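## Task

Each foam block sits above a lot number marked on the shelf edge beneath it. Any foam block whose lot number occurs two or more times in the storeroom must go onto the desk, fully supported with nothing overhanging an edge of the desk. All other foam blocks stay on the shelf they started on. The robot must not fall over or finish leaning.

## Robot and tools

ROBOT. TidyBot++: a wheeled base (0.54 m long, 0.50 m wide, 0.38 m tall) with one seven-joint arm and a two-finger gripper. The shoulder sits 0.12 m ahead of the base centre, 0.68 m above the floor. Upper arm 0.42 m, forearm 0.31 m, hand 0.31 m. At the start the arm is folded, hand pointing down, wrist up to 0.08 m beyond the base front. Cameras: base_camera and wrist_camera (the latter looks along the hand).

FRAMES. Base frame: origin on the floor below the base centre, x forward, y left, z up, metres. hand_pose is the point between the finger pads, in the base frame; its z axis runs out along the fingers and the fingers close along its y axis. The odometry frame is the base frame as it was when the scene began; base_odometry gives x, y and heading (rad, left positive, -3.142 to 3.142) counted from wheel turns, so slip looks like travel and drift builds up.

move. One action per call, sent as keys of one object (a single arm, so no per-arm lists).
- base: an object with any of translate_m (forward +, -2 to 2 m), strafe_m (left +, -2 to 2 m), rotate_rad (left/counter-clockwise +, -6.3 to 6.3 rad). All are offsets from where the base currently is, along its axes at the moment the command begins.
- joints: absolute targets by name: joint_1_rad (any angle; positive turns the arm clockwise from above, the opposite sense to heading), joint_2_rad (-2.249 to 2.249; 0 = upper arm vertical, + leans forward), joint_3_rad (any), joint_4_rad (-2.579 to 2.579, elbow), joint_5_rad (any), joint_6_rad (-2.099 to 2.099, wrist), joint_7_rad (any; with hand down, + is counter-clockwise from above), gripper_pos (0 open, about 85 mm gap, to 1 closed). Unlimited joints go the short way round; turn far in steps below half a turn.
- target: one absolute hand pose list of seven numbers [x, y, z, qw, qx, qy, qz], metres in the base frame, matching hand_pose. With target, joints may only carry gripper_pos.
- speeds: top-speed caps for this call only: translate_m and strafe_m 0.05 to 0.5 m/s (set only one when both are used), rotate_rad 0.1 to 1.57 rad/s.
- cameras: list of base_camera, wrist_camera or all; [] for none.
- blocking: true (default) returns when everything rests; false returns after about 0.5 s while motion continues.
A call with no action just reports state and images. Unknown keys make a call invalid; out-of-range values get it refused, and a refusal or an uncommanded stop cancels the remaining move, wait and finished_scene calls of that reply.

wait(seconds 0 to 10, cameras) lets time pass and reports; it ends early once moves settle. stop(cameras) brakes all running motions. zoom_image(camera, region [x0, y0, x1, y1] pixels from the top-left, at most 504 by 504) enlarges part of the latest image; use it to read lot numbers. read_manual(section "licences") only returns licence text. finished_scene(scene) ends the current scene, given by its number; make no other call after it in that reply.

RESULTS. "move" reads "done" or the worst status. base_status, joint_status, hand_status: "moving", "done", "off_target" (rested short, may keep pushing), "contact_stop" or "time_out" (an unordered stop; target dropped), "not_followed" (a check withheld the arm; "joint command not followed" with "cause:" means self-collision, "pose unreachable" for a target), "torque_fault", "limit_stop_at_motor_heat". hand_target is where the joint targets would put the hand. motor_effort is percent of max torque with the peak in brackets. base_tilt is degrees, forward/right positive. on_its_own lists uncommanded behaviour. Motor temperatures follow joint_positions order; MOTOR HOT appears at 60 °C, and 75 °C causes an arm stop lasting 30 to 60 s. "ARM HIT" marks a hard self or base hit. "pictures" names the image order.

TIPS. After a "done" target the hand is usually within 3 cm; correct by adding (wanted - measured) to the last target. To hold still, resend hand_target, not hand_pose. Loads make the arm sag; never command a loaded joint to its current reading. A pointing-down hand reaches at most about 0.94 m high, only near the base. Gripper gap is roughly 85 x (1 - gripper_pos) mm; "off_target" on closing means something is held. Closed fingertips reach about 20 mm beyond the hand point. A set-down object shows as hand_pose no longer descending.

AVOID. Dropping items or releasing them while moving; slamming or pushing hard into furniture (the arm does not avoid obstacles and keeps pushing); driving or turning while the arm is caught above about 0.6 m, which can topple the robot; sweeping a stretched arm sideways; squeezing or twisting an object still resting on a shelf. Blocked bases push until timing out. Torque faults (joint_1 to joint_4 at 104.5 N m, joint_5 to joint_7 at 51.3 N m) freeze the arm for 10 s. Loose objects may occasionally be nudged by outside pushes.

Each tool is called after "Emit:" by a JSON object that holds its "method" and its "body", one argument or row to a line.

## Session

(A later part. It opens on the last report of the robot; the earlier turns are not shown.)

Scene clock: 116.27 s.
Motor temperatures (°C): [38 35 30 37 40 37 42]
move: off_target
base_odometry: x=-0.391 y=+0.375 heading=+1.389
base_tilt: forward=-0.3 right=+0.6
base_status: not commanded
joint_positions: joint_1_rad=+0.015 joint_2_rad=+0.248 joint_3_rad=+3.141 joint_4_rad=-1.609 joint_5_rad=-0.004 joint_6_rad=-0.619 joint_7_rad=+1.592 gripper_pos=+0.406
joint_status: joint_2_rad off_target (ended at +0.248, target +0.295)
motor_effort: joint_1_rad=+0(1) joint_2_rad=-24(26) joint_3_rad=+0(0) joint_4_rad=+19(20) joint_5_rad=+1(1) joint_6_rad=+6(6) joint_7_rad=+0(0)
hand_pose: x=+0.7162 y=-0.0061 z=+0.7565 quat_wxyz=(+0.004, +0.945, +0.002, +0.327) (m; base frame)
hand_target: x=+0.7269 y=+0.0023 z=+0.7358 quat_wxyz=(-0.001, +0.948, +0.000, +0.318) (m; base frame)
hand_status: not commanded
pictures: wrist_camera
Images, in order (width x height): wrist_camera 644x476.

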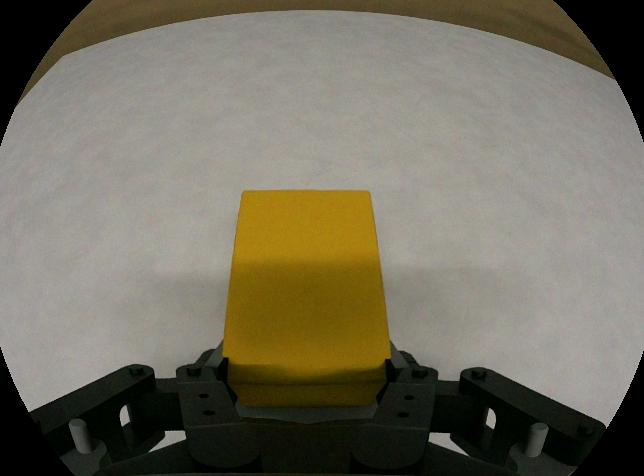

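Emit:
{"method": "move", "body": {
  "joints": {"joint_2_rad":0.262},
  "cameras": []
}}

Emit:
{"method": "move", "body": {
  "joints": {"gripper_pos":0},
  "cameras": []
}}

Emit:
{"method": "move", "body": {
  "joints": {"joint_2_rad":0.0},
  "cameras": ["wrist_camera"]
}}

Emit:
{"method": "move", "body": {
  "base": {"translate_m":-0.769,"strafe_m":1.245,"rotate_rad":1.573},
  "joints": {"joint_2_rad":-0.3,"joint_4_rad":-2.0,"joint_6_rad":-0.3},
  "cameras": []
}}

Emit:
{"method": "move", "body": {
  "joints": {"joint_1_rad":0.25,"joint_2_rad":0.3,"joint_4_rad":-0.3,"joint_6_rad":-1.75,"joint_7_rad":0.81}
}}

Scene clock: 117.97 s.
Motor temperatures (°C): [38 35 30 37 40 37 42]
move: done
base_odometry: x=-0.391 y=+0.375 heading=+1.389
base_tilt: forward=-0.3 right=+0.6
base_status: not commanded
joint_positions: joint_1_rad=+0.015 joint_2_rad=+0.247 joint_3_rad=+3.141 joint_4_rad=-1.609 joint_5_rad=-0.004 joint_6_rad=-0.619 joint_7_rad=+1.592 gripper_pos=+0.406
joint_status: all done
motor_effort: joint_1_rad=-1(1) joint_2_rad=-26(28) joint_3_rad=+0(0) joint_4_rad=+20(21) joint_5_rad=+1(1) joint_6_rad=+6(6) joint_7_rad=-1(1)
hand_pose: x=+0.7162 y=-0.0061 z=+0.7571 quat_wxyz=(+0.004, +0.945, +0.002, +0.328) (m; base frame)
hand_target: x=+0.7247 y=+0.0023 z=+0.7558 quat_wxyz=(-0.001, +0.943, +0.000, +0.333) (m; base frame)
hand_status: not commanded
pictures: none
No camera images: "cameras" was empty.

Scene clock: 118.83 s.
Motor temperatures (°C): [38 35 30 37 40 37 42]
move: done
base_odometry: x=-0.391 y=+0.375 heading=+1.389
base_tilt: forward=-0.3 right=+0.6
base_status: not commanded
joint_positions: joint_1_rad=+0.015 joint_2_rad=+0.247 joint_3_rad=+3.141 joint_4_rad=-1.609 joint_5_rad=-0.004 joint_6_rad=-0.619 joint_7_rad=+1.592 gripper_pos=+0.000
joint_status: all done
motor_effort: joint_1_rad=+0(1) joint_2_rad=-28(28) joint_3_rad=+0(0) joint_4_rad=+19(20) joint_5_rad=+1(1) joint_6_rad=+6(6) joint_7_rad=+0(1)
hand_pose: x=+0.7162 y=-0.0061 z=+0.7571 quat_wxyz=(+0.004, +0.945, +0.002, +0.328) (m; base frame)
hand_target: x=+0.7247 y=+0.0023 z=+0.7558 quat_wxyz=(-0.001, +0.943, +0.000, +0.333) (m; base frame)
hand_status: not commanded
pictures: none
No camera images: "cameras" was empty.

Scene clock: 120.13 s.
Motor temperatures (°C): [38 35 30 37 40 37 42]
move: done
base_odometry: x=-0.391 y=+0.375 heading=+1.389
base_tilt: forward=-0.3 right=+0.6
base_status: not commanded
joint_positions: joint_1_rad=+0.015 joint_2_rad=-0.010 joint_3_rad=+3.141 joint_4_rad=-1.606 joint_5_rad=-0.004 joint_6_rad=-0.619 joint_7_rad=+1.592 gripper_pos=+0.000
joint_status: all done
motor_effort: joint_1_rad=+0(1) joint_2_rad=-21(31) joint_3_rad=+0(0) joint_4_rad=+21(22) joint_5_rad=+1(1) joint_6_rad=+7(8) joint_7_rad=+0(1)
hand_pose: x=+0.6781 y=-0.0056 z=+0.9079 quat_wxyz=(+0.006, +0.894, +0.002, +0.447) (m; base frame)
hand_target: x=+0.6849 y=+0.0023 z=+0.9102 quat_wxyz=(-0.001, +0.891, +0.000, +0.454) (m; base frame)
hand_status: not commanded
pictures: wrist_camera
Images, in order (width x height): wrist_camera 644x476.

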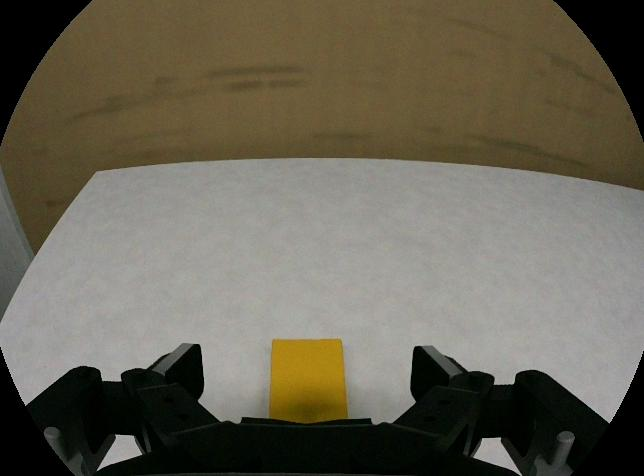

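Scene clock: 124.83 s.
Motor temperatures (°C): [38 35 30 37 40 37 42]
move: done
base_odometry: x=-1.754 y=-0.157 heading=+2.963
base_tilt: forward=-0.3 right=+0.6
base_status: done
joint_positions: joint_1_rad=+0.008 joint_2_rad=-0.297 joint_3_rad=+3.144 joint_4_rad=-1.969 joint_5_rad=-0.004 joint_6_rad=-0.353 joint_7_rad=+1.592 gripper_pos=+0.000
joint_status: all done
motor_effort: joint_1_rad=+0(4) joint_2_rad=-10(23) joint_3_rad=+0(4) joint_4_rad=+22(23) joint_5_rad=+1(1) joint_6_rad=+8(9) joint_7_rad=+0(1)
hand_pose: x=+0.5885 y=-0.0031 z=+0.9156 quat_wxyz=(+0.006, +0.848, +0.003, +0.530) (m; base frame)
hand_target: x=+0.5894 y=+0.0022 z=+0.9137 quat_wxyz=(+0.000, +0.841, +0.000, +0.540) (m; base frame)
hand_status: not commanded
pictures: none
No camera images: "cameras" was empty.

Scene clock: 128.03 s.
Motor temperatures (°C): [38 35 30 37 40 37 42]
move: done
base_odometry: x=-1.754 y=-0.157 heading=+2.963
base_tilt: forward=-0.3 right=+0.6
base_status: not commanded
joint_positions: joint_1_rad=+0.231 joint_2_rad=+0.272 joint_3_rad=+3.144 joint_4_rad=-0.318 joint_5_rad=-0.004 joint_6_rad=-1.699 joint_7_rad=+0.854 gripper_pos=+0.000
joint_status: all done
motor_effort: joint_1_rad=+0(2) joint_2_rad=-23(24) joint_3_rad=+0(1) joint_4_rad=+13(24) joint_5_rad=+1(1) joint_6_rad=+7(10) joint_7_rad=+0(1)
hand_pose: x=+0.6278 y=-0.1176 z=+1.1437 quat_wxyz=(-0.101, +0.810, -0.415, +0.401) (m; base frame)
hand_target: x=+0.6265 y=-0.1276 z=+1.1245 quat_wxyz=(-0.098, +0.808, -0.446, +0.373) (m; base frame)
hand_status: not commanded
pictures: base_camera, wrist_camera
Images, in order (width x height): base_camera 644x364, wrist_camera 644x476.

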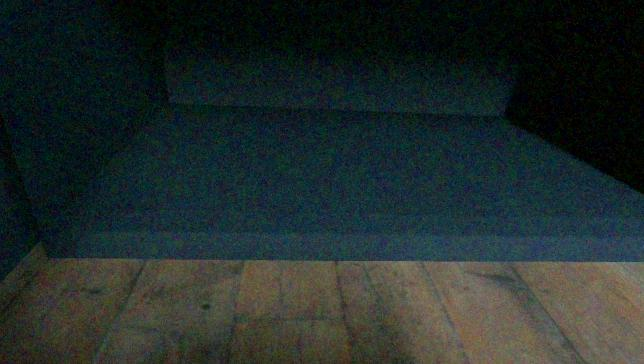

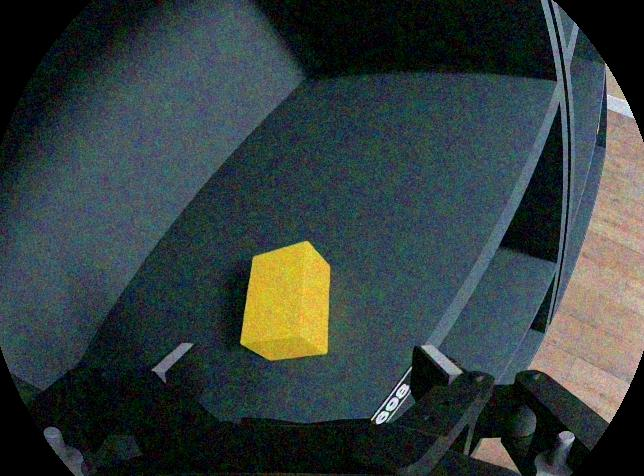

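Emit:
{"method": "move", "body": {
  "base": {"translate_m":0.1,"strafe_m":0.012},
  "joints": {"joint_2_rad":0.42,"joint_4_rad":-0.25,"joint_6_rad":-1.8},
  "cameras": ["wrist_camera"]
}}

Scene clock: 130.07 s.
Motor temperatures (°C): [37 35 30 37 40 37 42]
move: done
base_odometry: x=-1.855 y=-0.151 heading=+2.964
base_tilt: forward=-0.3 right=+0.6
base_status: done
joint_positions: joint_1_rad=+0.235 joint_2_rad=+0.411 joint_3_rad=+3.144 joint_4_rad=-0.260 joint_5_rad=-0.004 joint_6_rad=-1.752 joint_7_rad=+0.853 gripper_pos=+0.000
joint_status: all done
motor_effort: joint_1_rad=+0(1) joint_2_rad=-29(37) joint_3_rad=+0(1) joint_4_rad=+15(17) joint_5_rad=+1(1) joint_6_rad=+6(8) joint_7_rad=+0(1)
hand_pose: x=+0.6723 y=-0.1304 z=+1.0795 quat_wxyz=(-0.085, +0.832, -0.429, +0.341) (m; base frame)
hand_target: x=+0.6625 y=-0.1368 z=+1.0687 quat_wxyz=(-0.084, +0.826, -0.457, +0.319) (m; base frame)
hand_status: not commanded
pictures: wrist_camera
Images, in order (width x height): wrist_camera 644x476.

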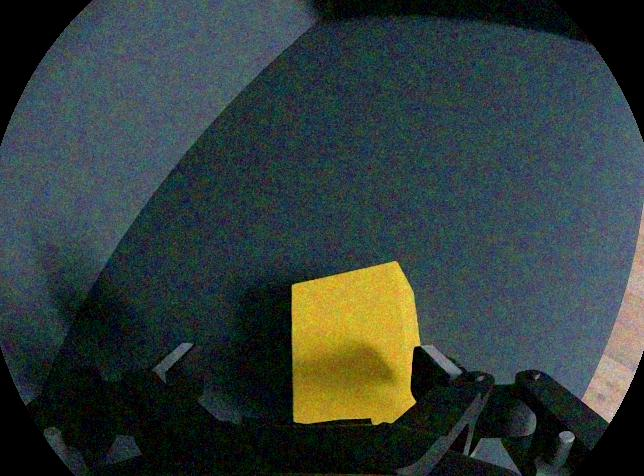

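Emit:
{"method": "move", "body": {
  "base": {"translate_m":-0.021,"strafe_m":-0.012},
  "cameras": []
}}

Emit:
{"method": "move", "body": {
  "joints": {"joint_2_rad":0.49},
  "cameras": ["wrist_camera"]
}}

Scene clock: 131.03 s.
Motor temperatures (°C): [37 35 30 37 40 37 42]
move: done
base_odometry: x=-1.832 y=-0.143 heading=+2.964
base_tilt: forward=-0.3 right=+0.6
base_status: done
joint_positions: joint_1_rad=+0.242 joint_2_rad=+0.404 joint_3_rad=+3.144 joint_4_rad=-0.260 joint_5_rad=-0.004 joint_6_rad=-1.754 joint_7_rad=+0.853 gripper_pos=+0.000
joint_status: not commanded
motor_effort: joint_1_rad=+0(3) joint_2_rad=-28(31) joint_3_rad=+0(1) joint_4_rad=+14(15) joint_5_rad=+0(2) joint_6_rad=+5(7) joint_7_rad=+0(0)
hand_pose: x=+0.6683 y=-0.1338 z=+1.0825 quat_wxyz=(-0.084, +0.830, -0.432, +0.343) (m; base frame)
hand_target: x=+0.6625 y=-0.1368 z=+1.0687 quat_wxyz=(-0.084, +0.826, -0.457, +0.319) (m; base frame)
hand_status: not commanded
pictures: none
No camera images: "cameras" was empty.

Scene clock: 132.00 s.
Motor temperatures (°C): [37 35 30 37 40 37 42]
move: done
base_odometry: x=-1.832 y=-0.143 heading=+2.964
base_tilt: forward=-0.3 right=+0.6
base_status: not commanded
joint_positions: joint_1_rad=+0.242 joint_2_rad=+0.475 joint_3_rad=+3.144 joint_4_rad=-0.259 joint_5_rad=-0.004 joint_6_rad=-1.755 joint_7_rad=+0.853 gripper_pos=+0.000
joint_status: all done
motor_effort: joint_1_rad=+0(1) joint_2_rad=-31(34) joint_3_rad=+0(0) joint_4_rad=+15(16) joint_5_rad=+1(1) joint_6_rad=+5(6) joint_7_rad=+0(0)
hand_pose: x=+0.6944 y=-0.1402 z=+1.0420 quat_wxyz=(-0.077, +0.840, -0.437, +0.311) (m; base frame)
hand_target: x=+0.6874 y=-0.1432 z=+1.0286 quat_wxyz=(-0.075, +0.836, -0.462, +0.287) (m; base frame)
hand_status: not commanded
pictures: wrist_camera
Images, in order (width x height): wrist_camera 644x476.

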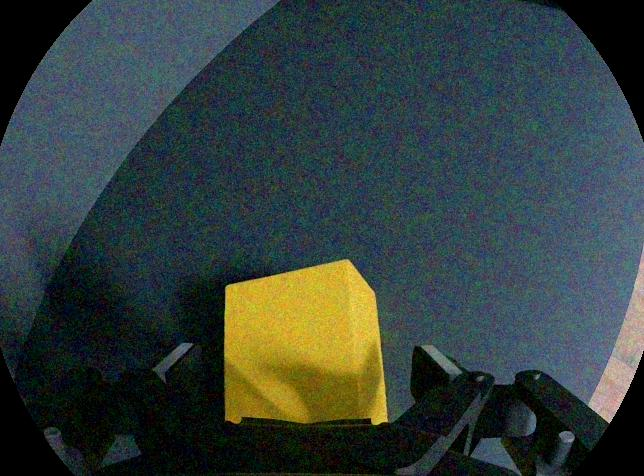

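Emit:
{"method": "move", "body": {
  "base": {"translate_m":-0.013,"strafe_m":0.018},
  "cameras": []
}}

Emit:
{"method": "move", "body": {
  "joints": {"joint_2_rad":0.525},
  "cameras": ["wrist_camera"]
}}

Scene clock: 132.90 s.
Motor temperatures (°C): [37 36 30 37 40 37 42]
move: done
base_odometry: x=-1.823 y=-0.163 heading=+2.964
base_tilt: forward=-0.3 right=+0.6
base_status: done
joint_positions: joint_1_rad=+0.243 joint_2_rad=+0.473 joint_3_rad=+3.144 joint_4_rad=-0.259 joint_5_rad=-0.004 joint_6_rad=-1.756 joint_7_rad=+0.853 gripper_pos=+0.000
joint_status: not commanded
motor_effort: joint_1_rad=+0(3) joint_2_rad=-30(35) joint_3_rad=+0(1) joint_4_rad=+15(16) joint_5_rad=+1(2) joint_6_rad=+5(6) joint_7_rad=+0(0)
hand_pose: x=+0.6930 y=-0.1406 z=+1.0431 quat_wxyz=(-0.077, +0.840, -0.438, +0.312) (m; base frame)
hand_target: x=+0.6874 y=-0.1432 z=+1.0286 quat_wxyz=(-0.075, +0.836, -0.462, +0.287) (m; base frame)
hand_status: not commanded
pictures: none
No camera images: "cameras" was empty.

Scene clock: 133.73 s.
Motor temperatures (°C): [37 36 30 37 40 37 42]
move: done
base_odometry: x=-1.823 y=-0.163 heading=+2.964
base_tilt: forward=-0.3 right=+0.6
base_status: not commanded
joint_positions: joint_1_rad=+0.243 joint_2_rad=+0.502 joint_3_rad=+3.144 joint_4_rad=-0.259 joint_5_rad=-0.004 joint_6_rad=-1.756 joint_7_rad=+0.853 gripper_pos=+0.000
joint_status: all done
motor_effort: joint_1_rad=+0(1) joint_2_rad=-32(34) joint_3_rad=+0(0) joint_4_rad=+16(16) joint_5_rad=+1(1) joint_6_rad=+4(6) joint_7_rad=+0(0)
hand_pose: x=+0.7030 y=-0.1431 z=+1.0257 quat_wxyz=(-0.073, +0.844, -0.440, +0.298) (m; base frame)
hand_target: x=+0.6988 y=-0.1461 z=+1.0079 quat_wxyz=(-0.071, +0.840, -0.464, +0.270) (m; base frame)
hand_status: not commanded
pictures: wrist_camera
Images, in order (width x height): wrist_camera 644x476.

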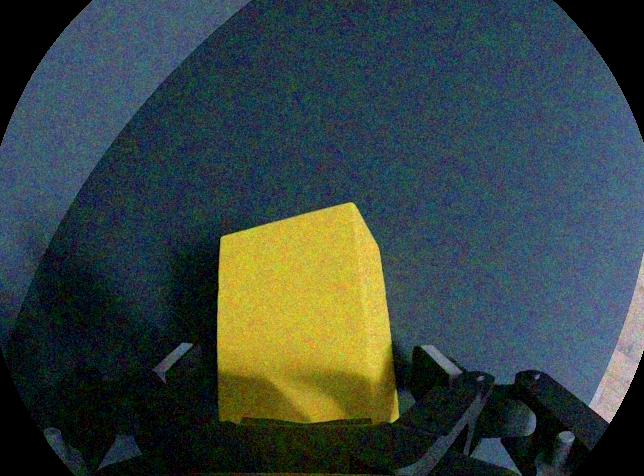

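Emit:
{"method": "move", "body": {
  "joints": {"joint_2_rad":0.55},
  "cameras": ["wrist_camera"]
}}

Emit:
{"method": "move", "body": {
  "joints": {"gripper_pos":0.6},
  "cameras": ["wrist_camera"]
}}

Scene clock: 136.53 s.
Motor temperatures (°C): [37 36 30 37 40 37 42]
move: off_target
base_odometry: x=-1.823 y=-0.163 heading=+2.964
base_tilt: forward=-0.4 right=+0.6
base_status: not commanded
joint_positions: joint_1_rad=+0.243 joint_2_rad=+0.507 joint_3_rad=+3.144 joint_4_rad=-0.256 joint_5_rad=-0.004 joint_6_rad=-1.756 joint_7_rad=+0.853 gripper_pos=+0.000
joint_status: joint_2_rad off_target (ended at +0.507, target +0.550)
motor_effort: joint_1_rad=-1(1) joint_2_rad=-29(33) joint_3_rad=+0(1) joint_4_rad=+13(16) joint_5_rad=+0(1) joint_6_rad=+5(6) joint_7_rad=+0(1)
hand_pose: x=+0.7046 y=-0.1435 z=+1.0243 quat_wxyz=(-0.073, +0.844, -0.440, +0.298) (m; base frame)
hand_target: x=+0.7065 y=-0.1480 z=+0.9928 quat_wxyz=(-0.068, +0.843, -0.466, +0.259) (m; base frame)
hand_status: not commanded
pictures: wrist_camera
Images, in order (width x height): wrist_camera 644x476.

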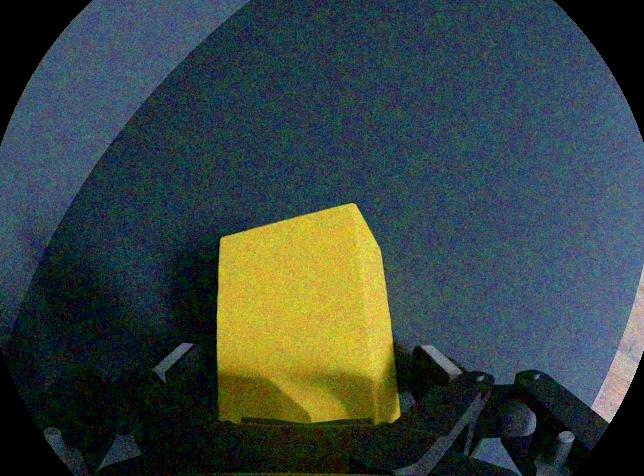

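Scene clock: 137.40 s.
Motor temperatures (°C): [37 36 30 37 40 37 42]
move: off_target
base_odometry: x=-1.823 y=-0.163 heading=+2.964
base_tilt: forward=-0.3 right=+0.6
base_status: not commanded
joint_positions: joint_1_rad=+0.243 joint_2_rad=+0.506 joint_3_rad=+3.144 joint_4_rad=-0.247 joint_5_rad=-0.004 joint_6_rad=-1.756 joint_7_rad=+0.852 gripper_pos=+0.331
joint_status: gripper_pos off_target (ended at +0.331, target +0.600)
motor_effort: joint_1_rad=+0(2) joint_2_rad=-27(30) joint_3_rad=+0(1) joint_4_rad=+13(14) joint_5_rad=+1(2) joint_6_rad=+6(6) joint_7_rad=+0(1)
hand_pose: x=+0.7045 y=-0.1435 z=+1.0282 quat_wxyz=(-0.074, +0.843, -0.440, +0.302) (m; base frame)
hand_target: x=+0.7065 y=-0.1480 z=+0.9928 quat_wxyz=(-0.068, +0.843, -0.466, +0.259) (m; base frame)
hand_status: not commanded
pictures: wrist_camera
Images, in order (width x height): wrist_camera 644x476.

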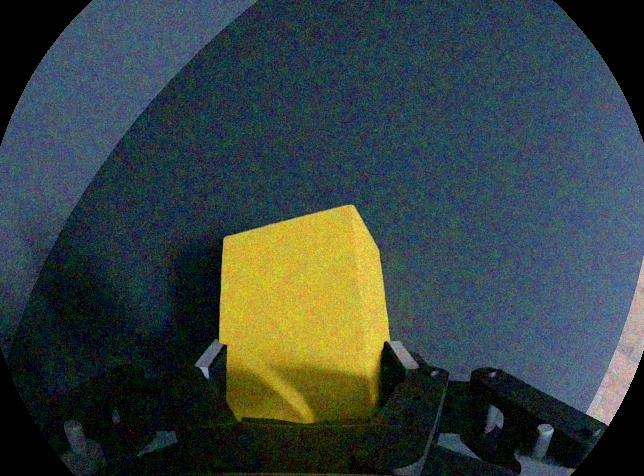

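Emit:
{"method": "move", "body": {
  "joints": {"joint_2_rad":0.4},
  "cameras": ["wrist_camera"]
}}

Emit:
{"method": "move", "body": {
  "base": {"translate_m":-0.4},
  "cameras": ["wrist_camera"]
}}

Emit:
{"method": "move", "body": {
  "joints": {"joint_1_rad":0,"joint_2_rad":-0.2,"joint_4_rad":-1.6,"joint_6_rad":-0.9},
  "base": {"translate_m":-1.134,"strafe_m":-0.782,"rotate_rad":-1.575}
}}

Scene clock: 139.13 s.
Motor temperatures (°C): [37 36 30 37 40 37 42]
move: done
base_odometry: x=-1.823 y=-0.163 heading=+2.964
base_tilt: forward=-0.3 right=+0.6
base_status: not commanded
joint_positions: joint_1_rad=+0.243 joint_2_rad=+0.385 joint_3_rad=+3.144 joint_4_rad=-0.247 joint_5_rad=-0.004 joint_6_rad=-1.756 joint_7_rad=+0.852 gripper_pos=+0.331
joint_status: all done
motor_effort: joint_1_rad=-1(1) joint_2_rad=-27(38) joint_3_rad=+0(1) joint_4_rad=+14(17) joint_5_rad=+1(1) joint_6_rad=+6(7) joint_7_rad=+0(0)
hand_pose: x=+0.6599 y=-0.1324 z=+1.0980 quat_wxyz=(-0.088, +0.825, -0.430, +0.357) (m; base frame)
hand_target: x=+0.6549 y=-0.1349 z=+1.0799 quat_wxyz=(-0.086, +0.823, -0.455, +0.328) (m; base frame)
hand_status: not commanded
pictures: wrist_camera
Images, in order (width x height): wrist_camera 644x476.

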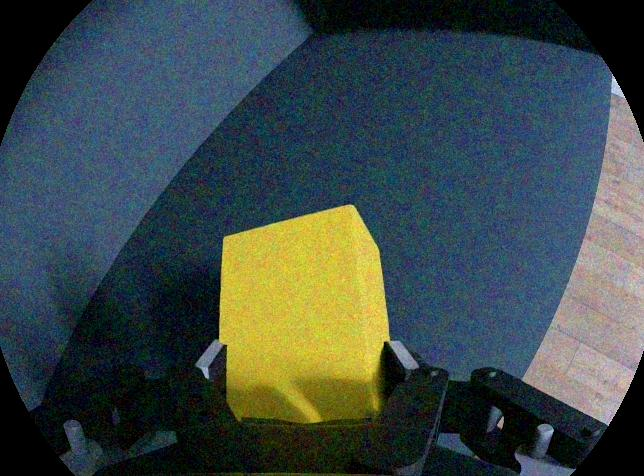

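Scene clock: 141.30 s.
Motor temperatures (°C): [37 36 30 37 40 37 42]
move: done
base_odometry: x=-1.429 y=-0.234 heading=+2.965
base_tilt: forward=-0.3 right=+0.6
base_status: done
joint_positions: joint_1_rad=+0.244 joint_2_rad=+0.382 joint_3_rad=+3.144 joint_4_rad=-0.247 joint_5_rad=-0.004 joint_6_rad=-1.758 joint_7_rad=+0.852 gripper_pos=+0.331
joint_status: not commanded
motor_effort: joint_1_rad=+0(2) joint_2_rad=-27(31) joint_3_rad=+0(1) joint_4_rad=+14(15) joint_5_rad=+1(1) joint_6_rad=+6(7) joint_7_rad=+0(0)
hand_pose: x=+0.6581 y=-0.1320 z=+1.0995 quat_wxyz=(-0.088, +0.824, -0.430, +0.358) (m; base frame)
hand_target: x=+0.6549 y=-0.1349 z=+1.0799 quat_wxyz=(-0.086, +0.823, -0.455, +0.328) (m; base frame)
hand_status: not commanded
pictures: wrist_camera
Images, in order (width x height): wrist_camera 644x476.

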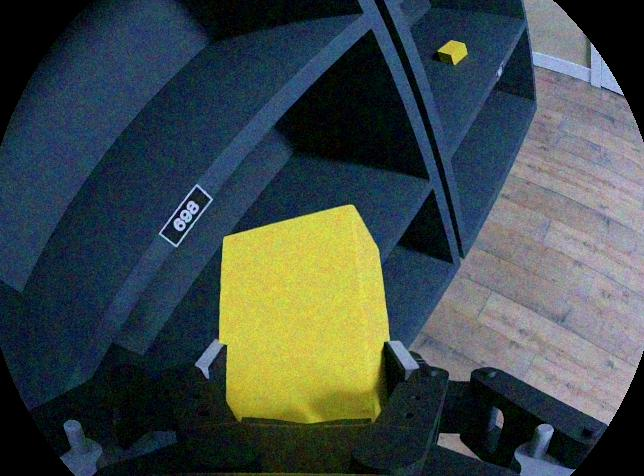

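Scene clock: 145.67 s.
Motor temperatures (°C): [37 36 30 37 40 37 42]
move: done
base_odometry: x=-0.175 y=+0.337 heading=+1.389
base_tilt: forward=-0.3 right=+0.6
base_status: done
joint_positions: joint_1_rad=+0.014 joint_2_rad=-0.195 joint_3_rad=+3.141 joint_4_rad=-1.571 joint_5_rad=-0.004 joint_6_rad=-0.954 joint_7_rad=+0.852 gripper_pos=+0.331
joint_status: all done
motor_effort: joint_1_rad=+0(5) joint_2_rad=-13(31) joint_3_rad=+0(2) joint_4_rad=+21(23) joint_5_rad=+1(3) joint_6_rad=+6(7) joint_7_rad=+0(1)
hand_pose: x=+0.5717 y=-0.0036 z=+0.9415 quat_wxyz=(-0.138, +0.858, -0.329, +0.370) (m; base frame)
hand_target: x=+0.5773 y=+0.0021 z=+0.9402 quat_wxyz=(-0.152, +0.848, -0.338, +0.379) (m; base frame)
hand_status: not commanded
pictures: base_camera, wrist_camera
Images, in order (width x height): base_camera 644x364, wrist_camera 644x476.

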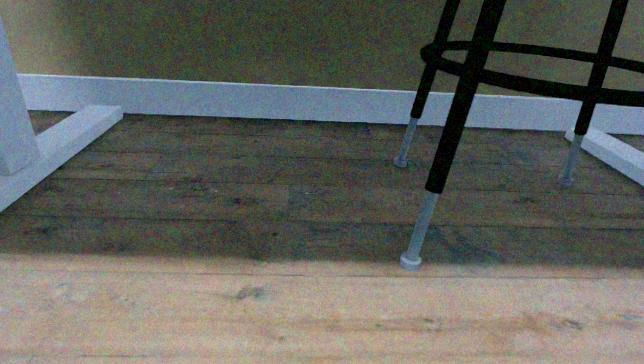

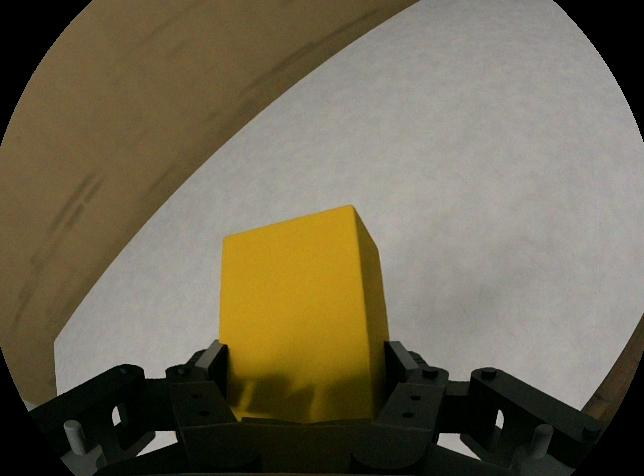

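Emit:
{"method": "move", "body": {
  "joints": {"joint_2_rad":0.17,"joint_4_rad":-1.6,"joint_6_rad":-0.75},
  "cameras": []
}}

Emit:
{"method": "move", "body": {
  "joints": {"joint_2_rad":0.23,"joint_6_rad":-0.68},
  "cameras": ["wrist_camera"]
}}

Emit:
{"method": "move", "body": {
  "joints": {"joint_2_rad":0.265},
  "cameras": ["wrist_camera"]
}}

Emit:
{"method": "move", "body": {
  "joints": {"joint_2_rad":0.285},
  "cameras": ["wrist_camera"]
}}

Scene clock: 147.50 s.
Motor temperatures (°C): [37 36 30 37 40 37 42]
move: done
base_odometry: x=-0.175 y=+0.337 heading=+1.389
base_tilt: forward=-0.3 right=+0.6
base_status: not commanded
joint_positions: joint_1_rad=+0.014 joint_2_rad=+0.159 joint_3_rad=+3.141 joint_4_rad=-1.576 joint_5_rad=-0.004 joint_6_rad=-0.806 joint_7_rad=+0.852 gripper_pos=+0.331
joint_status: all done
motor_effort: joint_1_rad=-1(1) joint_2_rad=-25(28) joint_3_rad=+0(1) joint_4_rad=+20(22) joint_5_rad=+1(1) joint_6_rad=+5(8) joint_7_rad=+0(1)
hand_pose: x=+0.6716 y=-0.0051 z=+0.7891 quat_wxyz=(-0.104, +0.892, -0.343, +0.277) (m; base frame)
hand_target: x=+0.6796 y=+0.0022 z=+0.7812 quat_wxyz=(-0.114, +0.884, -0.353, +0.284) (m; base frame)
hand_status: not commanded
pictures: none
No camera images: "cameras" was empty.

Scene clock: 148.37 s.
Motor temperatures (°C): [37 36 30 37 40 37 42]
move: done
base_odometry: x=-0.175 y=+0.337 heading=+1.389
base_tilt: forward=-0.3 right=+0.6
base_status: not commanded
joint_positions: joint_1_rad=+0.014 joint_2_rad=+0.212 joint_3_rad=+3.141 joint_4_rad=-1.577 joint_5_rad=-0.004 joint_6_rad=-0.733 joint_7_rad=+0.852 gripper_pos=+0.331
joint_status: all done
motor_effort: joint_1_rad=+0(1) joint_2_rad=-27(29) joint_3_rad=+0(0) joint_4_rad=+20(22) joint_5_rad=+1(1) joint_6_rad=+5(6) joint_7_rad=+0(0)
hand_pose: x=+0.6953 y=-0.0055 z=+0.7719 quat_wxyz=(-0.107, +0.889, -0.342, +0.286) (m; base frame)
hand_target: x=+0.7026 y=+0.0022 z=+0.7597 quat_wxyz=(-0.116, +0.883, -0.352, +0.288) (m; base frame)
hand_status: not commanded
pictures: wrist_camera
Images, in order (width x height): wrist_camera 644x476.

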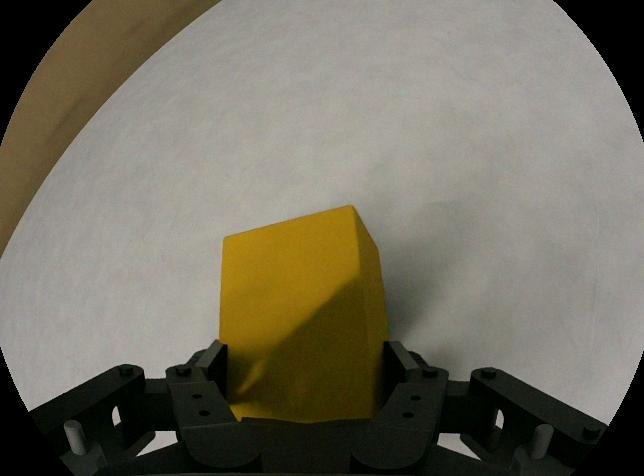

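Scene clock: 149.80 s.
Motor temperatures (°C): [37 36 30 37 40 37 42]
move: done
base_odometry: x=-0.175 y=+0.337 heading=+1.389
base_tilt: forward=-0.3 right=+0.6
base_status: not commanded
joint_positions: joint_1_rad=+0.013 joint_2_rad=+0.236 joint_3_rad=+3.141 joint_4_rad=-1.577 joint_5_rad=-0.004 joint_6_rad=-0.731 joint_7_rad=+0.852 gripper_pos=+0.331
joint_status: all done
motor_effort: joint_1_rad=+0(2) joint_2_rad=-24(29) joint_3_rad=+0(3) joint_4_rad=+17(21) joint_5_rad=+1(3) joint_6_rad=+5(7) joint_7_rad=+0(1)
hand_pose: x=+0.6980 y=-0.0048 z=+0.7582 quat_wxyz=(-0.104, +0.892, -0.343, +0.276) (m; base frame)
hand_target: x=+0.7049 y=+0.0022 z=+0.7392 quat_wxyz=(-0.110, +0.888, -0.354, +0.273) (m; base frame)
hand_status: not commanded
pictures: wrist_camera
Images, in order (width x height): wrist_camera 644x476.

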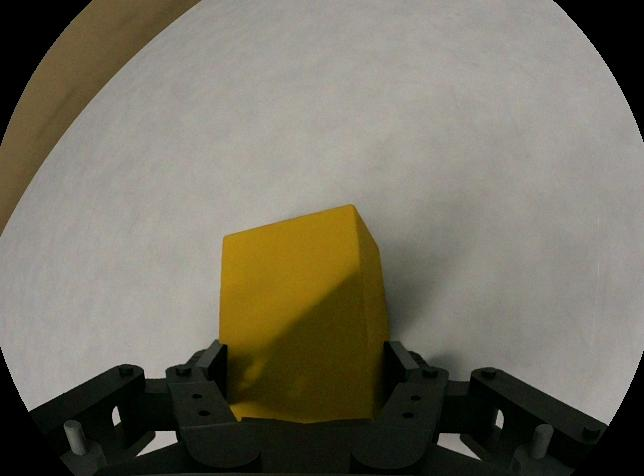

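Scene clock: 150.37 s.
Motor temperatures (°C): [37 36 30 37 40 37 42]
move: off_target
base_odometry: x=-0.175 y=+0.337 heading=+1.389
base_tilt: forward=-0.3 right=+0.6
base_status: not commanded
joint_positions: joint_1_rad=+0.013 joint_2_rad=+0.237 joint_3_rad=+3.141 joint_4_rad=-1.577 joint_5_rad=-0.004 joint_6_rad=-0.731 joint_7_rad=+0.852 gripper_pos=+0.331
joint_status: joint_2_rad off_target (ended at +0.237, target +0.285)
motor_effort: joint_1_rad=+1(1) joint_2_rad=-21(23) joint_3_rad=+1(1) joint_4_rad=+17(18) joint_5_rad=+1(1) joint_6_rad=+5(6) joint_7_rad=+0(1)
hand_pose: x=+0.6980 y=-0.0048 z=+0.7581 quat_wxyz=(-0.104, +0.892, -0.343, +0.276) (m; base frame)
hand_target: x=+0.7060 y=+0.0022 z=+0.7275 quat_wxyz=(-0.106, +0.890, -0.355, +0.264) (m; base frame)
hand_status: not commanded
pictures: wrist_camera
Images, in order (width x height): wrist_camera 644x476.

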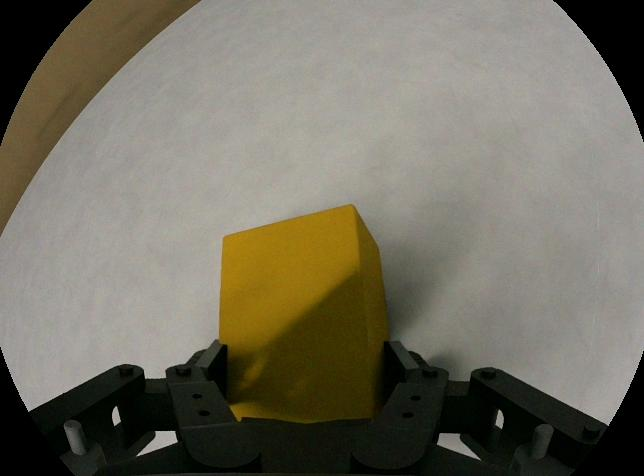

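Emit:
{"method": "move", "body": {
  "joints": {"joint_2_rad":0.25},
  "cameras": []
}}

Emit:
{"method": "move", "body": {
  "joints": {"gripper_pos":0},
  "cameras": []
}}

Emit:
{"method": "move", "body": {
  "joints": {"joint_2_rad":-0.05},
  "cameras": ["wrist_camera"]
}}

Emit:
{"method": "move", "body": {
  "base": {"translate_m":-0.317,"strafe_m":-1.54},
  "joints": {"joint_2_rad":-0.7,"joint_4_rad":-1.8,"joint_6_rad":-1.05,"joint_7_rad":1.57},
  "cameras": ["base_camera"]
}}

Emit:
{"method": "move", "body": {
  "base": {"translate_m":-1.74},
  "cameras": ["base_camera"]
}}

Scene clock: 151.37 s.
Motor temperatures (°C): [37 36 30 37 40 37 42]
move: done
base_odometry: x=-0.175 y=+0.337 heading=+1.389
base_tilt: forward=-0.3 right=+0.6
base_status: not commanded
joint_positions: joint_1_rad=+0.013 joint_2_rad=+0.235 joint_3_rad=+3.141 joint_4_rad=-1.577 joint_5_rad=-0.004 joint_6_rad=-0.730 joint_7_rad=+0.852 gripper_pos=+0.331
joint_status: all done
motor_effort: joint_1_rad=-1(1) joint_2_rad=-26(27) joint_3_rad=+0(1) joint_4_rad=+20(20) joint_5_rad=+1(1) joint_6_rad=+5(6) joint_7_rad=+0(0)
hand_pose: x=+0.6979 y=-0.0048 z=+0.7587 quat_wxyz=(-0.104, +0.892, -0.343, +0.276) (m; base frame)
hand_target: x=+0.7040 y=+0.0022 z=+0.7480 quat_wxyz=(-0.112, +0.886, -0.353, +0.279) (m; base frame)
hand_status: not commanded
pictures: none
No camera images: "cameras" was empty.

Scene clock: 152.23 s.
Motor temperatures (°C): [37 36 30 37 40 37 42]
move: done
base_odometry: x=-0.175 y=+0.337 heading=+1.389
base_tilt: forward=-0.3 right=+0.6
base_status: not commanded
joint_positions: joint_1_rad=+0.013 joint_2_rad=+0.235 joint_3_rad=+3.141 joint_4_rad=-1.577 joint_5_rad=-0.004 joint_6_rad=-0.730 joint_7_rad=+0.852 gripper_pos=+0.000
joint_status: all done
motor_effort: joint_1_rad=+0(1) joint_2_rad=-27(28) joint_3_rad=+0(1) joint_4_rad=+20(20) joint_5_rad=+1(1) joint_6_rad=+5(6) joint_7_rad=+0(1)
hand_pose: x=+0.6979 y=-0.0048 z=+0.7588 quat_wxyz=(-0.104, +0.892, -0.343, +0.276) (m; base frame)
hand_target: x=+0.7040 y=+0.0022 z=+0.7480 quat_wxyz=(-0.112, +0.886, -0.353, +0.279) (m; base frame)
hand_status: not commanded
pictures: none
No camera images: "cameras" was empty.

Scene clock: 153.60 s.
Motor temperatures (°C): [37 36 30 37 40 37 42]
move: done
base_odometry: x=-0.175 y=+0.337 heading=+1.389
base_tilt: forward=-0.3 right=+0.6
base_status: not commanded
joint_positions: joint_1_rad=+0.013 joint_2_rad=-0.058 joint_3_rad=+3.141 joint_4_rad=-1.577 joint_5_rad=-0.004 joint_6_rad=-0.730 joint_7_rad=+0.852 gripper_pos=+0.000
joint_status: all done
motor_effort: joint_1_rad=-1(1) joint_2_rad=-19(30) joint_3_rad=+0(1) joint_4_rad=+21(22) joint_5_rad=+1(1) joint_6_rad=+7(7) joint_7_rad=+0(1)
hand_pose: x=+0.6510 y=-0.0042 z=+0.9230 quat_wxyz=(-0.151, +0.842, -0.323, +0.404) (m; base frame)
hand_target: x=+0.6583 y=+0.0022 z=+0.9179 quat_wxyz=(-0.164, +0.834, -0.333, +0.409) (m; base frame)
hand_status: not commanded
pictures: wrist_camera
Images, in order (width x height): wrist_camera 644x476.

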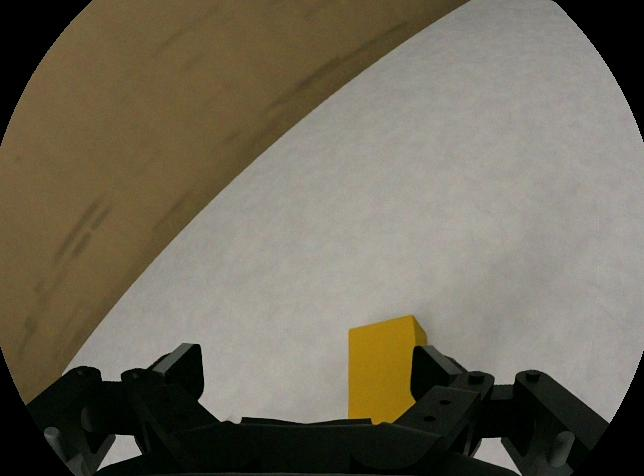

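Scene clock: 157.90 s.
Motor temperatures (°C): [37 36 30 37 40 37 42]
move: done
base_odometry: x=+1.282 y=-0.253 heading=+1.390
base_tilt: forward=-0.4 right=+0.6
base_status: done
joint_positions: joint_1_rad=+0.010 joint_2_rad=-0.688 joint_3_rad=+3.141 joint_4_rad=-1.769 joint_5_rad=-0.004 joint_6_rad=-1.002 joint_7_rad=+1.527 gripper_pos=+0.000
joint_status: all done
motor_effort: joint_1_rad=-1(1) joint_2_rad=+4(21) joint_3_rad=+1(2) joint_4_rad=+20(23) joint_5_rad=+1(1) joint_6_rad=+7(9) joint_7_rad=+0(1)
hand_pose: x=+0.4006 y=-0.0002 z=+1.0025 quat_wxyz=(-0.011, +0.863, -0.023, +0.505) (m; base frame)
hand_target: x=+0.3886 y=+0.0020 z=+0.9758 quat_wxyz=(+0.000, +0.880, +0.000, +0.476) (m; base frame)
hand_status: not commanded
pictures: base_camera
Images, in order (width x height): base_camera 644x364.

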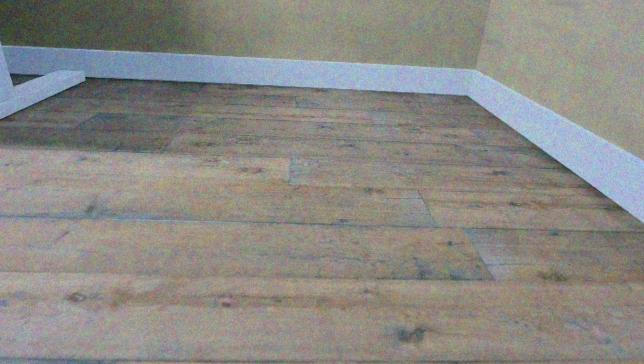

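Scene clock: 162.70 s.
Motor temperatures (°C): [37 36 30 37 40 37 42]
move: done
base_odometry: x=+0.969 y=-1.965 heading=+1.390
base_tilt: forward=-0.4 right=+0.6
base_status: done
joint_positions: joint_1_rad=+0.010 joint_2_rad=-0.695 joint_3_rad=+3.141 joint_4_rad=-1.771 joint_5_rad=-0.004 joint_6_rad=-1.004 joint_7_rad=+1.527 gripper_pos=+0.000
joint_status: not commanded
motor_effort: joint_1_rad=-1(1) joint_2_rad=+4(7) joint_3_rad=+1(1) joint_4_rad=+20(21) joint_5_rad=+1(1) joint_6_rad=+8(8) joint_7_rad=+0(1)
hand_pose: x=+0.3982 y=-0.0001 z=+1.0026 quat_wxyz=(-0.011, +0.862, -0.023, +0.506) (m; base frame)
hand_target: x=+0.3886 y=+0.0020 z=+0.9758 quat_wxyz=(+0.000, +0.880, +0.000, +0.476) (m; base frame)
hand_status: not commanded
pictures: base_camera
Images, in order (width x height): base_camera 644x364.

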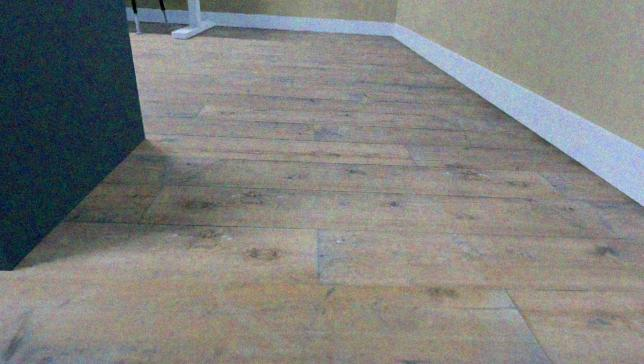

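Emit:
{"method": "move", "body": {
  "base": {"translate_m":-0.07,"strafe_m":1.9},
  "cameras": ["base_camera"]
}}

Emit:
{"method": "move", "body": {
  "base": {"translate_m":-0.05,"strafe_m":0.78}
}}

Scene clock: 168.00 s.
Motor temperatures (°C): [37 36 30 37 40 37 42]
move: done
base_odometry: x=-0.913 y=-1.691 heading=+1.390
base_tilt: forward=-0.4 right=+0.6
base_status: done
joint_positions: joint_1_rad=+0.010 joint_2_rad=-0.695 joint_3_rad=+3.141 joint_4_rad=-1.771 joint_5_rad=-0.004 joint_6_rad=-1.004 joint_7_rad=+1.527 gripper_pos=+0.000
joint_status: not commanded
motor_effort: joint_1_rad=+0(1) joint_2_rad=+4(5) joint_3_rad=+1(3) joint_4_rad=+20(21) joint_5_rad=+1(1) joint_6_rad=+8(9) joint_7_rad=+0(1)
hand_pose: x=+0.3982 y=-0.0002 z=+1.0025 quat_wxyz=(-0.011, +0.862, -0.023, +0.506) (m; base frame)
hand_target: x=+0.3886 y=+0.0020 z=+0.9758 quat_wxyz=(+0.000, +0.880, +0.000, +0.476) (m; base frame)
hand_status: not commanded
pictures: base_camera
Images, in order (width x height): base_camera 644x364.

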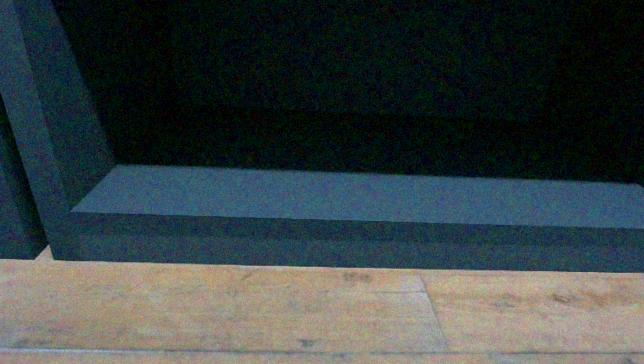

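Scene clock: 170.93 s.
Motor temperatures (°C): [37 36 30 37 40 37 42]
move: done
base_odometry: x=-1.689 y=-1.600 heading=+1.390
base_tilt: forward=-0.4 right=+0.6
base_status: done
joint_positions: joint_1_rad=+0.010 joint_2_rad=-0.695 joint_3_rad=+3.141 joint_4_rad=-1.771 joint_5_rad=-0.004 joint_6_rad=-1.004 joint_7_rad=+1.527 gripper_pos=+0.000
joint_status: not commanded
motor_effort: joint_1_rad=-1(1) joint_2_rad=+4(6) joint_3_rad=+1(2) joint_4_rad=+20(21) joint_5_rad=+1(1) joint_6_rad=+8(9) joint_7_rad=+0(1)
hand_pose: x=+0.3982 y=-0.0002 z=+1.0025 quat_wxyz=(-0.011, +0.862, -0.023, +0.506) (m; base frame)
hand_target: x=+0.3886 y=+0.0020 z=+0.9758 quat_wxyz=(+0.000, +0.880, +0.000, +0.476) (m; base frame)
hand_status: not commanded
pictures: base_camera, wrist_camera
Images, in order (width x height): base_camera 644x364, wrist_camera 644x476.

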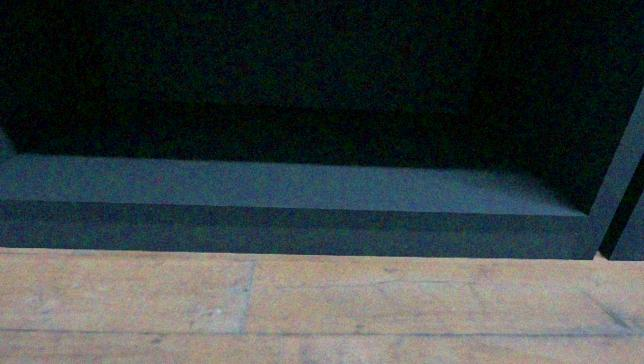

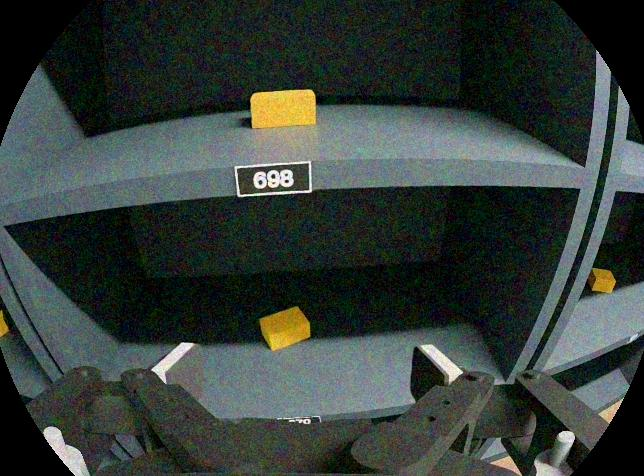

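Emit:
{"method": "move", "body": {
  "joints": {"joint_1_rad":-0.75,"joint_2_rad":0.3,"joint_4_rad":-0.3,"joint_6_rad":-1.75,"joint_7_rad":2.37},
  "base": {"strafe_m":-0.36,"translate_m":0.05},
  "cameras": []
}}

Emit:
{"method": "move", "body": {
  "base": {"translate_m":0.2},
  "speeds": {"translate_m":0.3}
}}

Scene clock: 174.37 s.
Motor temperatures (°C): [37 36 30 37 40 37 42]
move: done
base_odometry: x=-1.326 y=-1.616 heading=+1.391
base_tilt: forward=-0.3 right=+0.6
base_status: done
joint_positions: joint_1_rad=-0.732 joint_2_rad=+0.278 joint_3_rad=+3.143 joint_4_rad=-0.319 joint_5_rad=-0.004 joint_6_rad=-1.698 joint_7_rad=+2.324 gripper_pos=+0.000
joint_status: all done
motor_effort: joint_1_rad=-1(3) joint_2_rad=-24(25) joint_3_rad=+0(4) joint_4_rad=+14(21) joint_5_rad=+1(2) joint_6_rad=+7(9) joint_7_rad=+0(1)
hand_pose: x=+0.5084 y=+0.3527 z=+1.1399 quat_wxyz=(+0.003, +0.671, +0.617, +0.410) (m; base frame)
hand_target: x=+0.5006 y=+0.3581 z=+1.1245 quat_wxyz=(+0.009, +0.659, +0.646, +0.385) (m; base frame)
hand_status: not commanded
pictures: none
No camera images: "cameras" was empty.

Scene clock: 176.00 s.
Motor temperatures (°C): [37 36 30 37 40 37 42]
move: done
base_odometry: x=-1.290 y=-1.419 heading=+1.391
base_tilt: forward=-0.3 right=+0.6
base_status: done
joint_positions: joint_1_rad=-0.737 joint_2_rad=+0.289 joint_3_rad=+3.143 joint_4_rad=-0.316 joint_5_rad=-0.004 joint_6_rad=-1.702 joint_7_rad=+2.327 gripper_pos=+0.000
joint_status: not commanded
motor_effort: joint_1_rad=+0(2) joint_2_rad=-24(27) joint_3_rad=+0(1) joint_4_rad=+14(15) joint_5_rad=+0(1) joint_6_rad=+7(8) joint_7_rad=-1(1)
hand_pose: x=+0.5093 y=+0.3573 z=+1.1347 quat_wxyz=(+0.002, +0.671, +0.621, +0.405) (m; base frame)
hand_target: x=+0.5006 y=+0.3581 z=+1.1245 quat_wxyz=(+0.009, +0.659, +0.646, +0.385) (m; base frame)
hand_status: not commanded
pictures: base_camera, wrist_camera
Images, in order (width x height): base_camera 644x364, wrist_camera 644x476.

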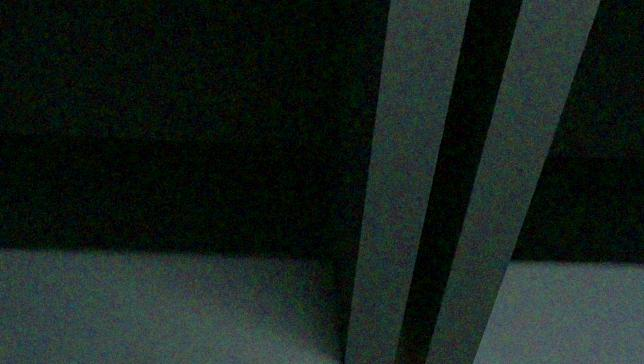

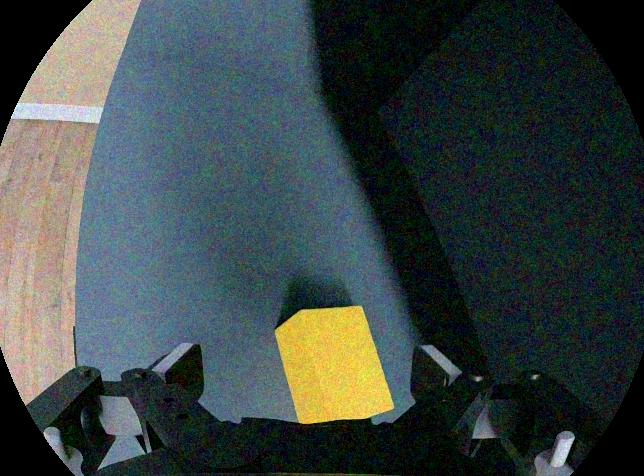

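Emit:
{"method": "move", "body": {
  "base": {"translate_m":0.055,"strafe_m":-0.035},
  "joints": {"joint_2_rad":0.42,"joint_4_rad":-0.25,"joint_6_rad":-1.8,"joint_7_rad":2.48},
  "cameras": ["wrist_camera"]
}}

Scene clock: 177.77 s.
Motor temperatures (°C): [37 36 30 37 40 37 42]
move: done
base_odometry: x=-1.246 y=-1.371 heading=+1.391
base_tilt: forward=-0.3 right=+0.6
base_status: done
joint_positions: joint_1_rad=-0.741 joint_2_rad=+0.413 joint_3_rad=+3.143 joint_4_rad=-0.264 joint_5_rad=-0.004 joint_6_rad=-1.749 joint_7_rad=+2.436 gripper_pos=+0.000
joint_status: all done
motor_effort: joint_1_rad=-1(4) joint_2_rad=-29(33) joint_3_rad=-1(1) joint_4_rad=+14(17) joint_5_rad=+0(2) joint_6_rad=+7(7) joint_7_rad=+0(1)
hand_pose: x=+0.5378 y=+0.3865 z=+1.0772 quat_wxyz=(+0.020, +0.650, +0.675, +0.349) (m; base frame)
hand_target: x=+0.5278 y=+0.3834 z=+1.0687 quat_wxyz=(+0.026, +0.637, +0.697, +0.329) (m; base frame)
hand_status: not commanded
pictures: wrist_camera
Images, in order (width x height): wrist_camera 644x476.

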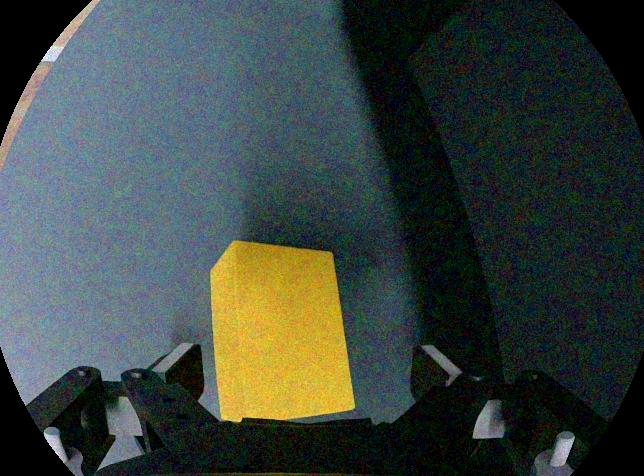

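Emit:
{"method": "move", "body": {
  "base": {"translate_m":-0.026,"strafe_m":0.004},
  "cameras": []
}}

Emit:
{"method": "move", "body": {
  "joints": {"joint_2_rad":0.49},
  "cameras": ["wrist_camera"]
}}

Scene clock: 178.67 s.
Motor temperatures (°C): [37 36 30 37 40 37 42]
move: done
base_odometry: x=-1.254 y=-1.396 heading=+1.391
base_tilt: forward=-0.3 right=+0.6
base_status: done
joint_positions: joint_1_rad=-0.749 joint_2_rad=+0.409 joint_3_rad=+3.143 joint_4_rad=-0.264 joint_5_rad=-0.004 joint_6_rad=-1.753 joint_7_rad=+2.437 gripper_pos=+0.000
joint_status: not commanded
motor_effort: joint_1_rad=+0(3) joint_2_rad=-28(33) joint_3_rad=+0(1) joint_4_rad=+14(16) joint_5_rad=+1(2) joint_6_rad=+6(7) joint_7_rad=-1(1)
hand_pose: x=+0.5332 y=+0.3878 z=+1.0792 quat_wxyz=(+0.019, +0.647, +0.677, +0.350) (m; base frame)
hand_target: x=+0.5278 y=+0.3834 z=+1.0687 quat_wxyz=(+0.026, +0.637, +0.697, +0.329) (m; base frame)
hand_status: not commanded
pictures: none
No camera images: "cameras" was empty.

Scene clock: 179.63 s.
Motor temperatures (°C): [37 36 30 37 40 37 42]
move: done
base_odometry: x=-1.254 y=-1.396 heading=+1.391
base_tilt: forward=-0.3 right=+0.6
base_status: not commanded
joint_positions: joint_1_rad=-0.749 joint_2_rad=+0.474 joint_3_rad=+3.143 joint_4_rad=-0.261 joint_5_rad=-0.004 joint_6_rad=-1.753 joint_7_rad=+2.437 gripper_pos=+0.000
joint_status: all done
motor_effort: joint_1_rad=-1(1) joint_2_rad=-31(34) joint_3_rad=+0(0) joint_4_rad=+15(17) joint_5_rad=+1(1) joint_6_rad=+6(6) joint_7_rad=+0(1)
hand_pose: x=+0.5515 y=+0.4048 z=+1.0420 quat_wxyz=(+0.017, +0.654, +0.685, +0.320) (m; base frame)
hand_target: x=+0.5466 y=+0.4010 z=+1.0286 quat_wxyz=(+0.023, +0.644, +0.705, +0.295) (m; base frame)
hand_status: not commanded
pictures: wrist_camera
Images, in order (width x height): wrist_camera 644x476.

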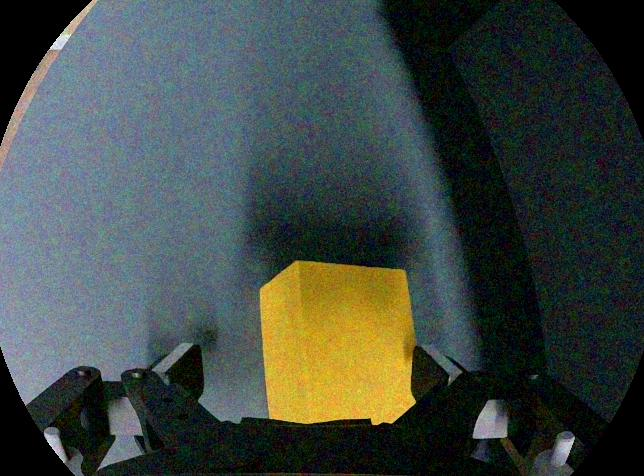

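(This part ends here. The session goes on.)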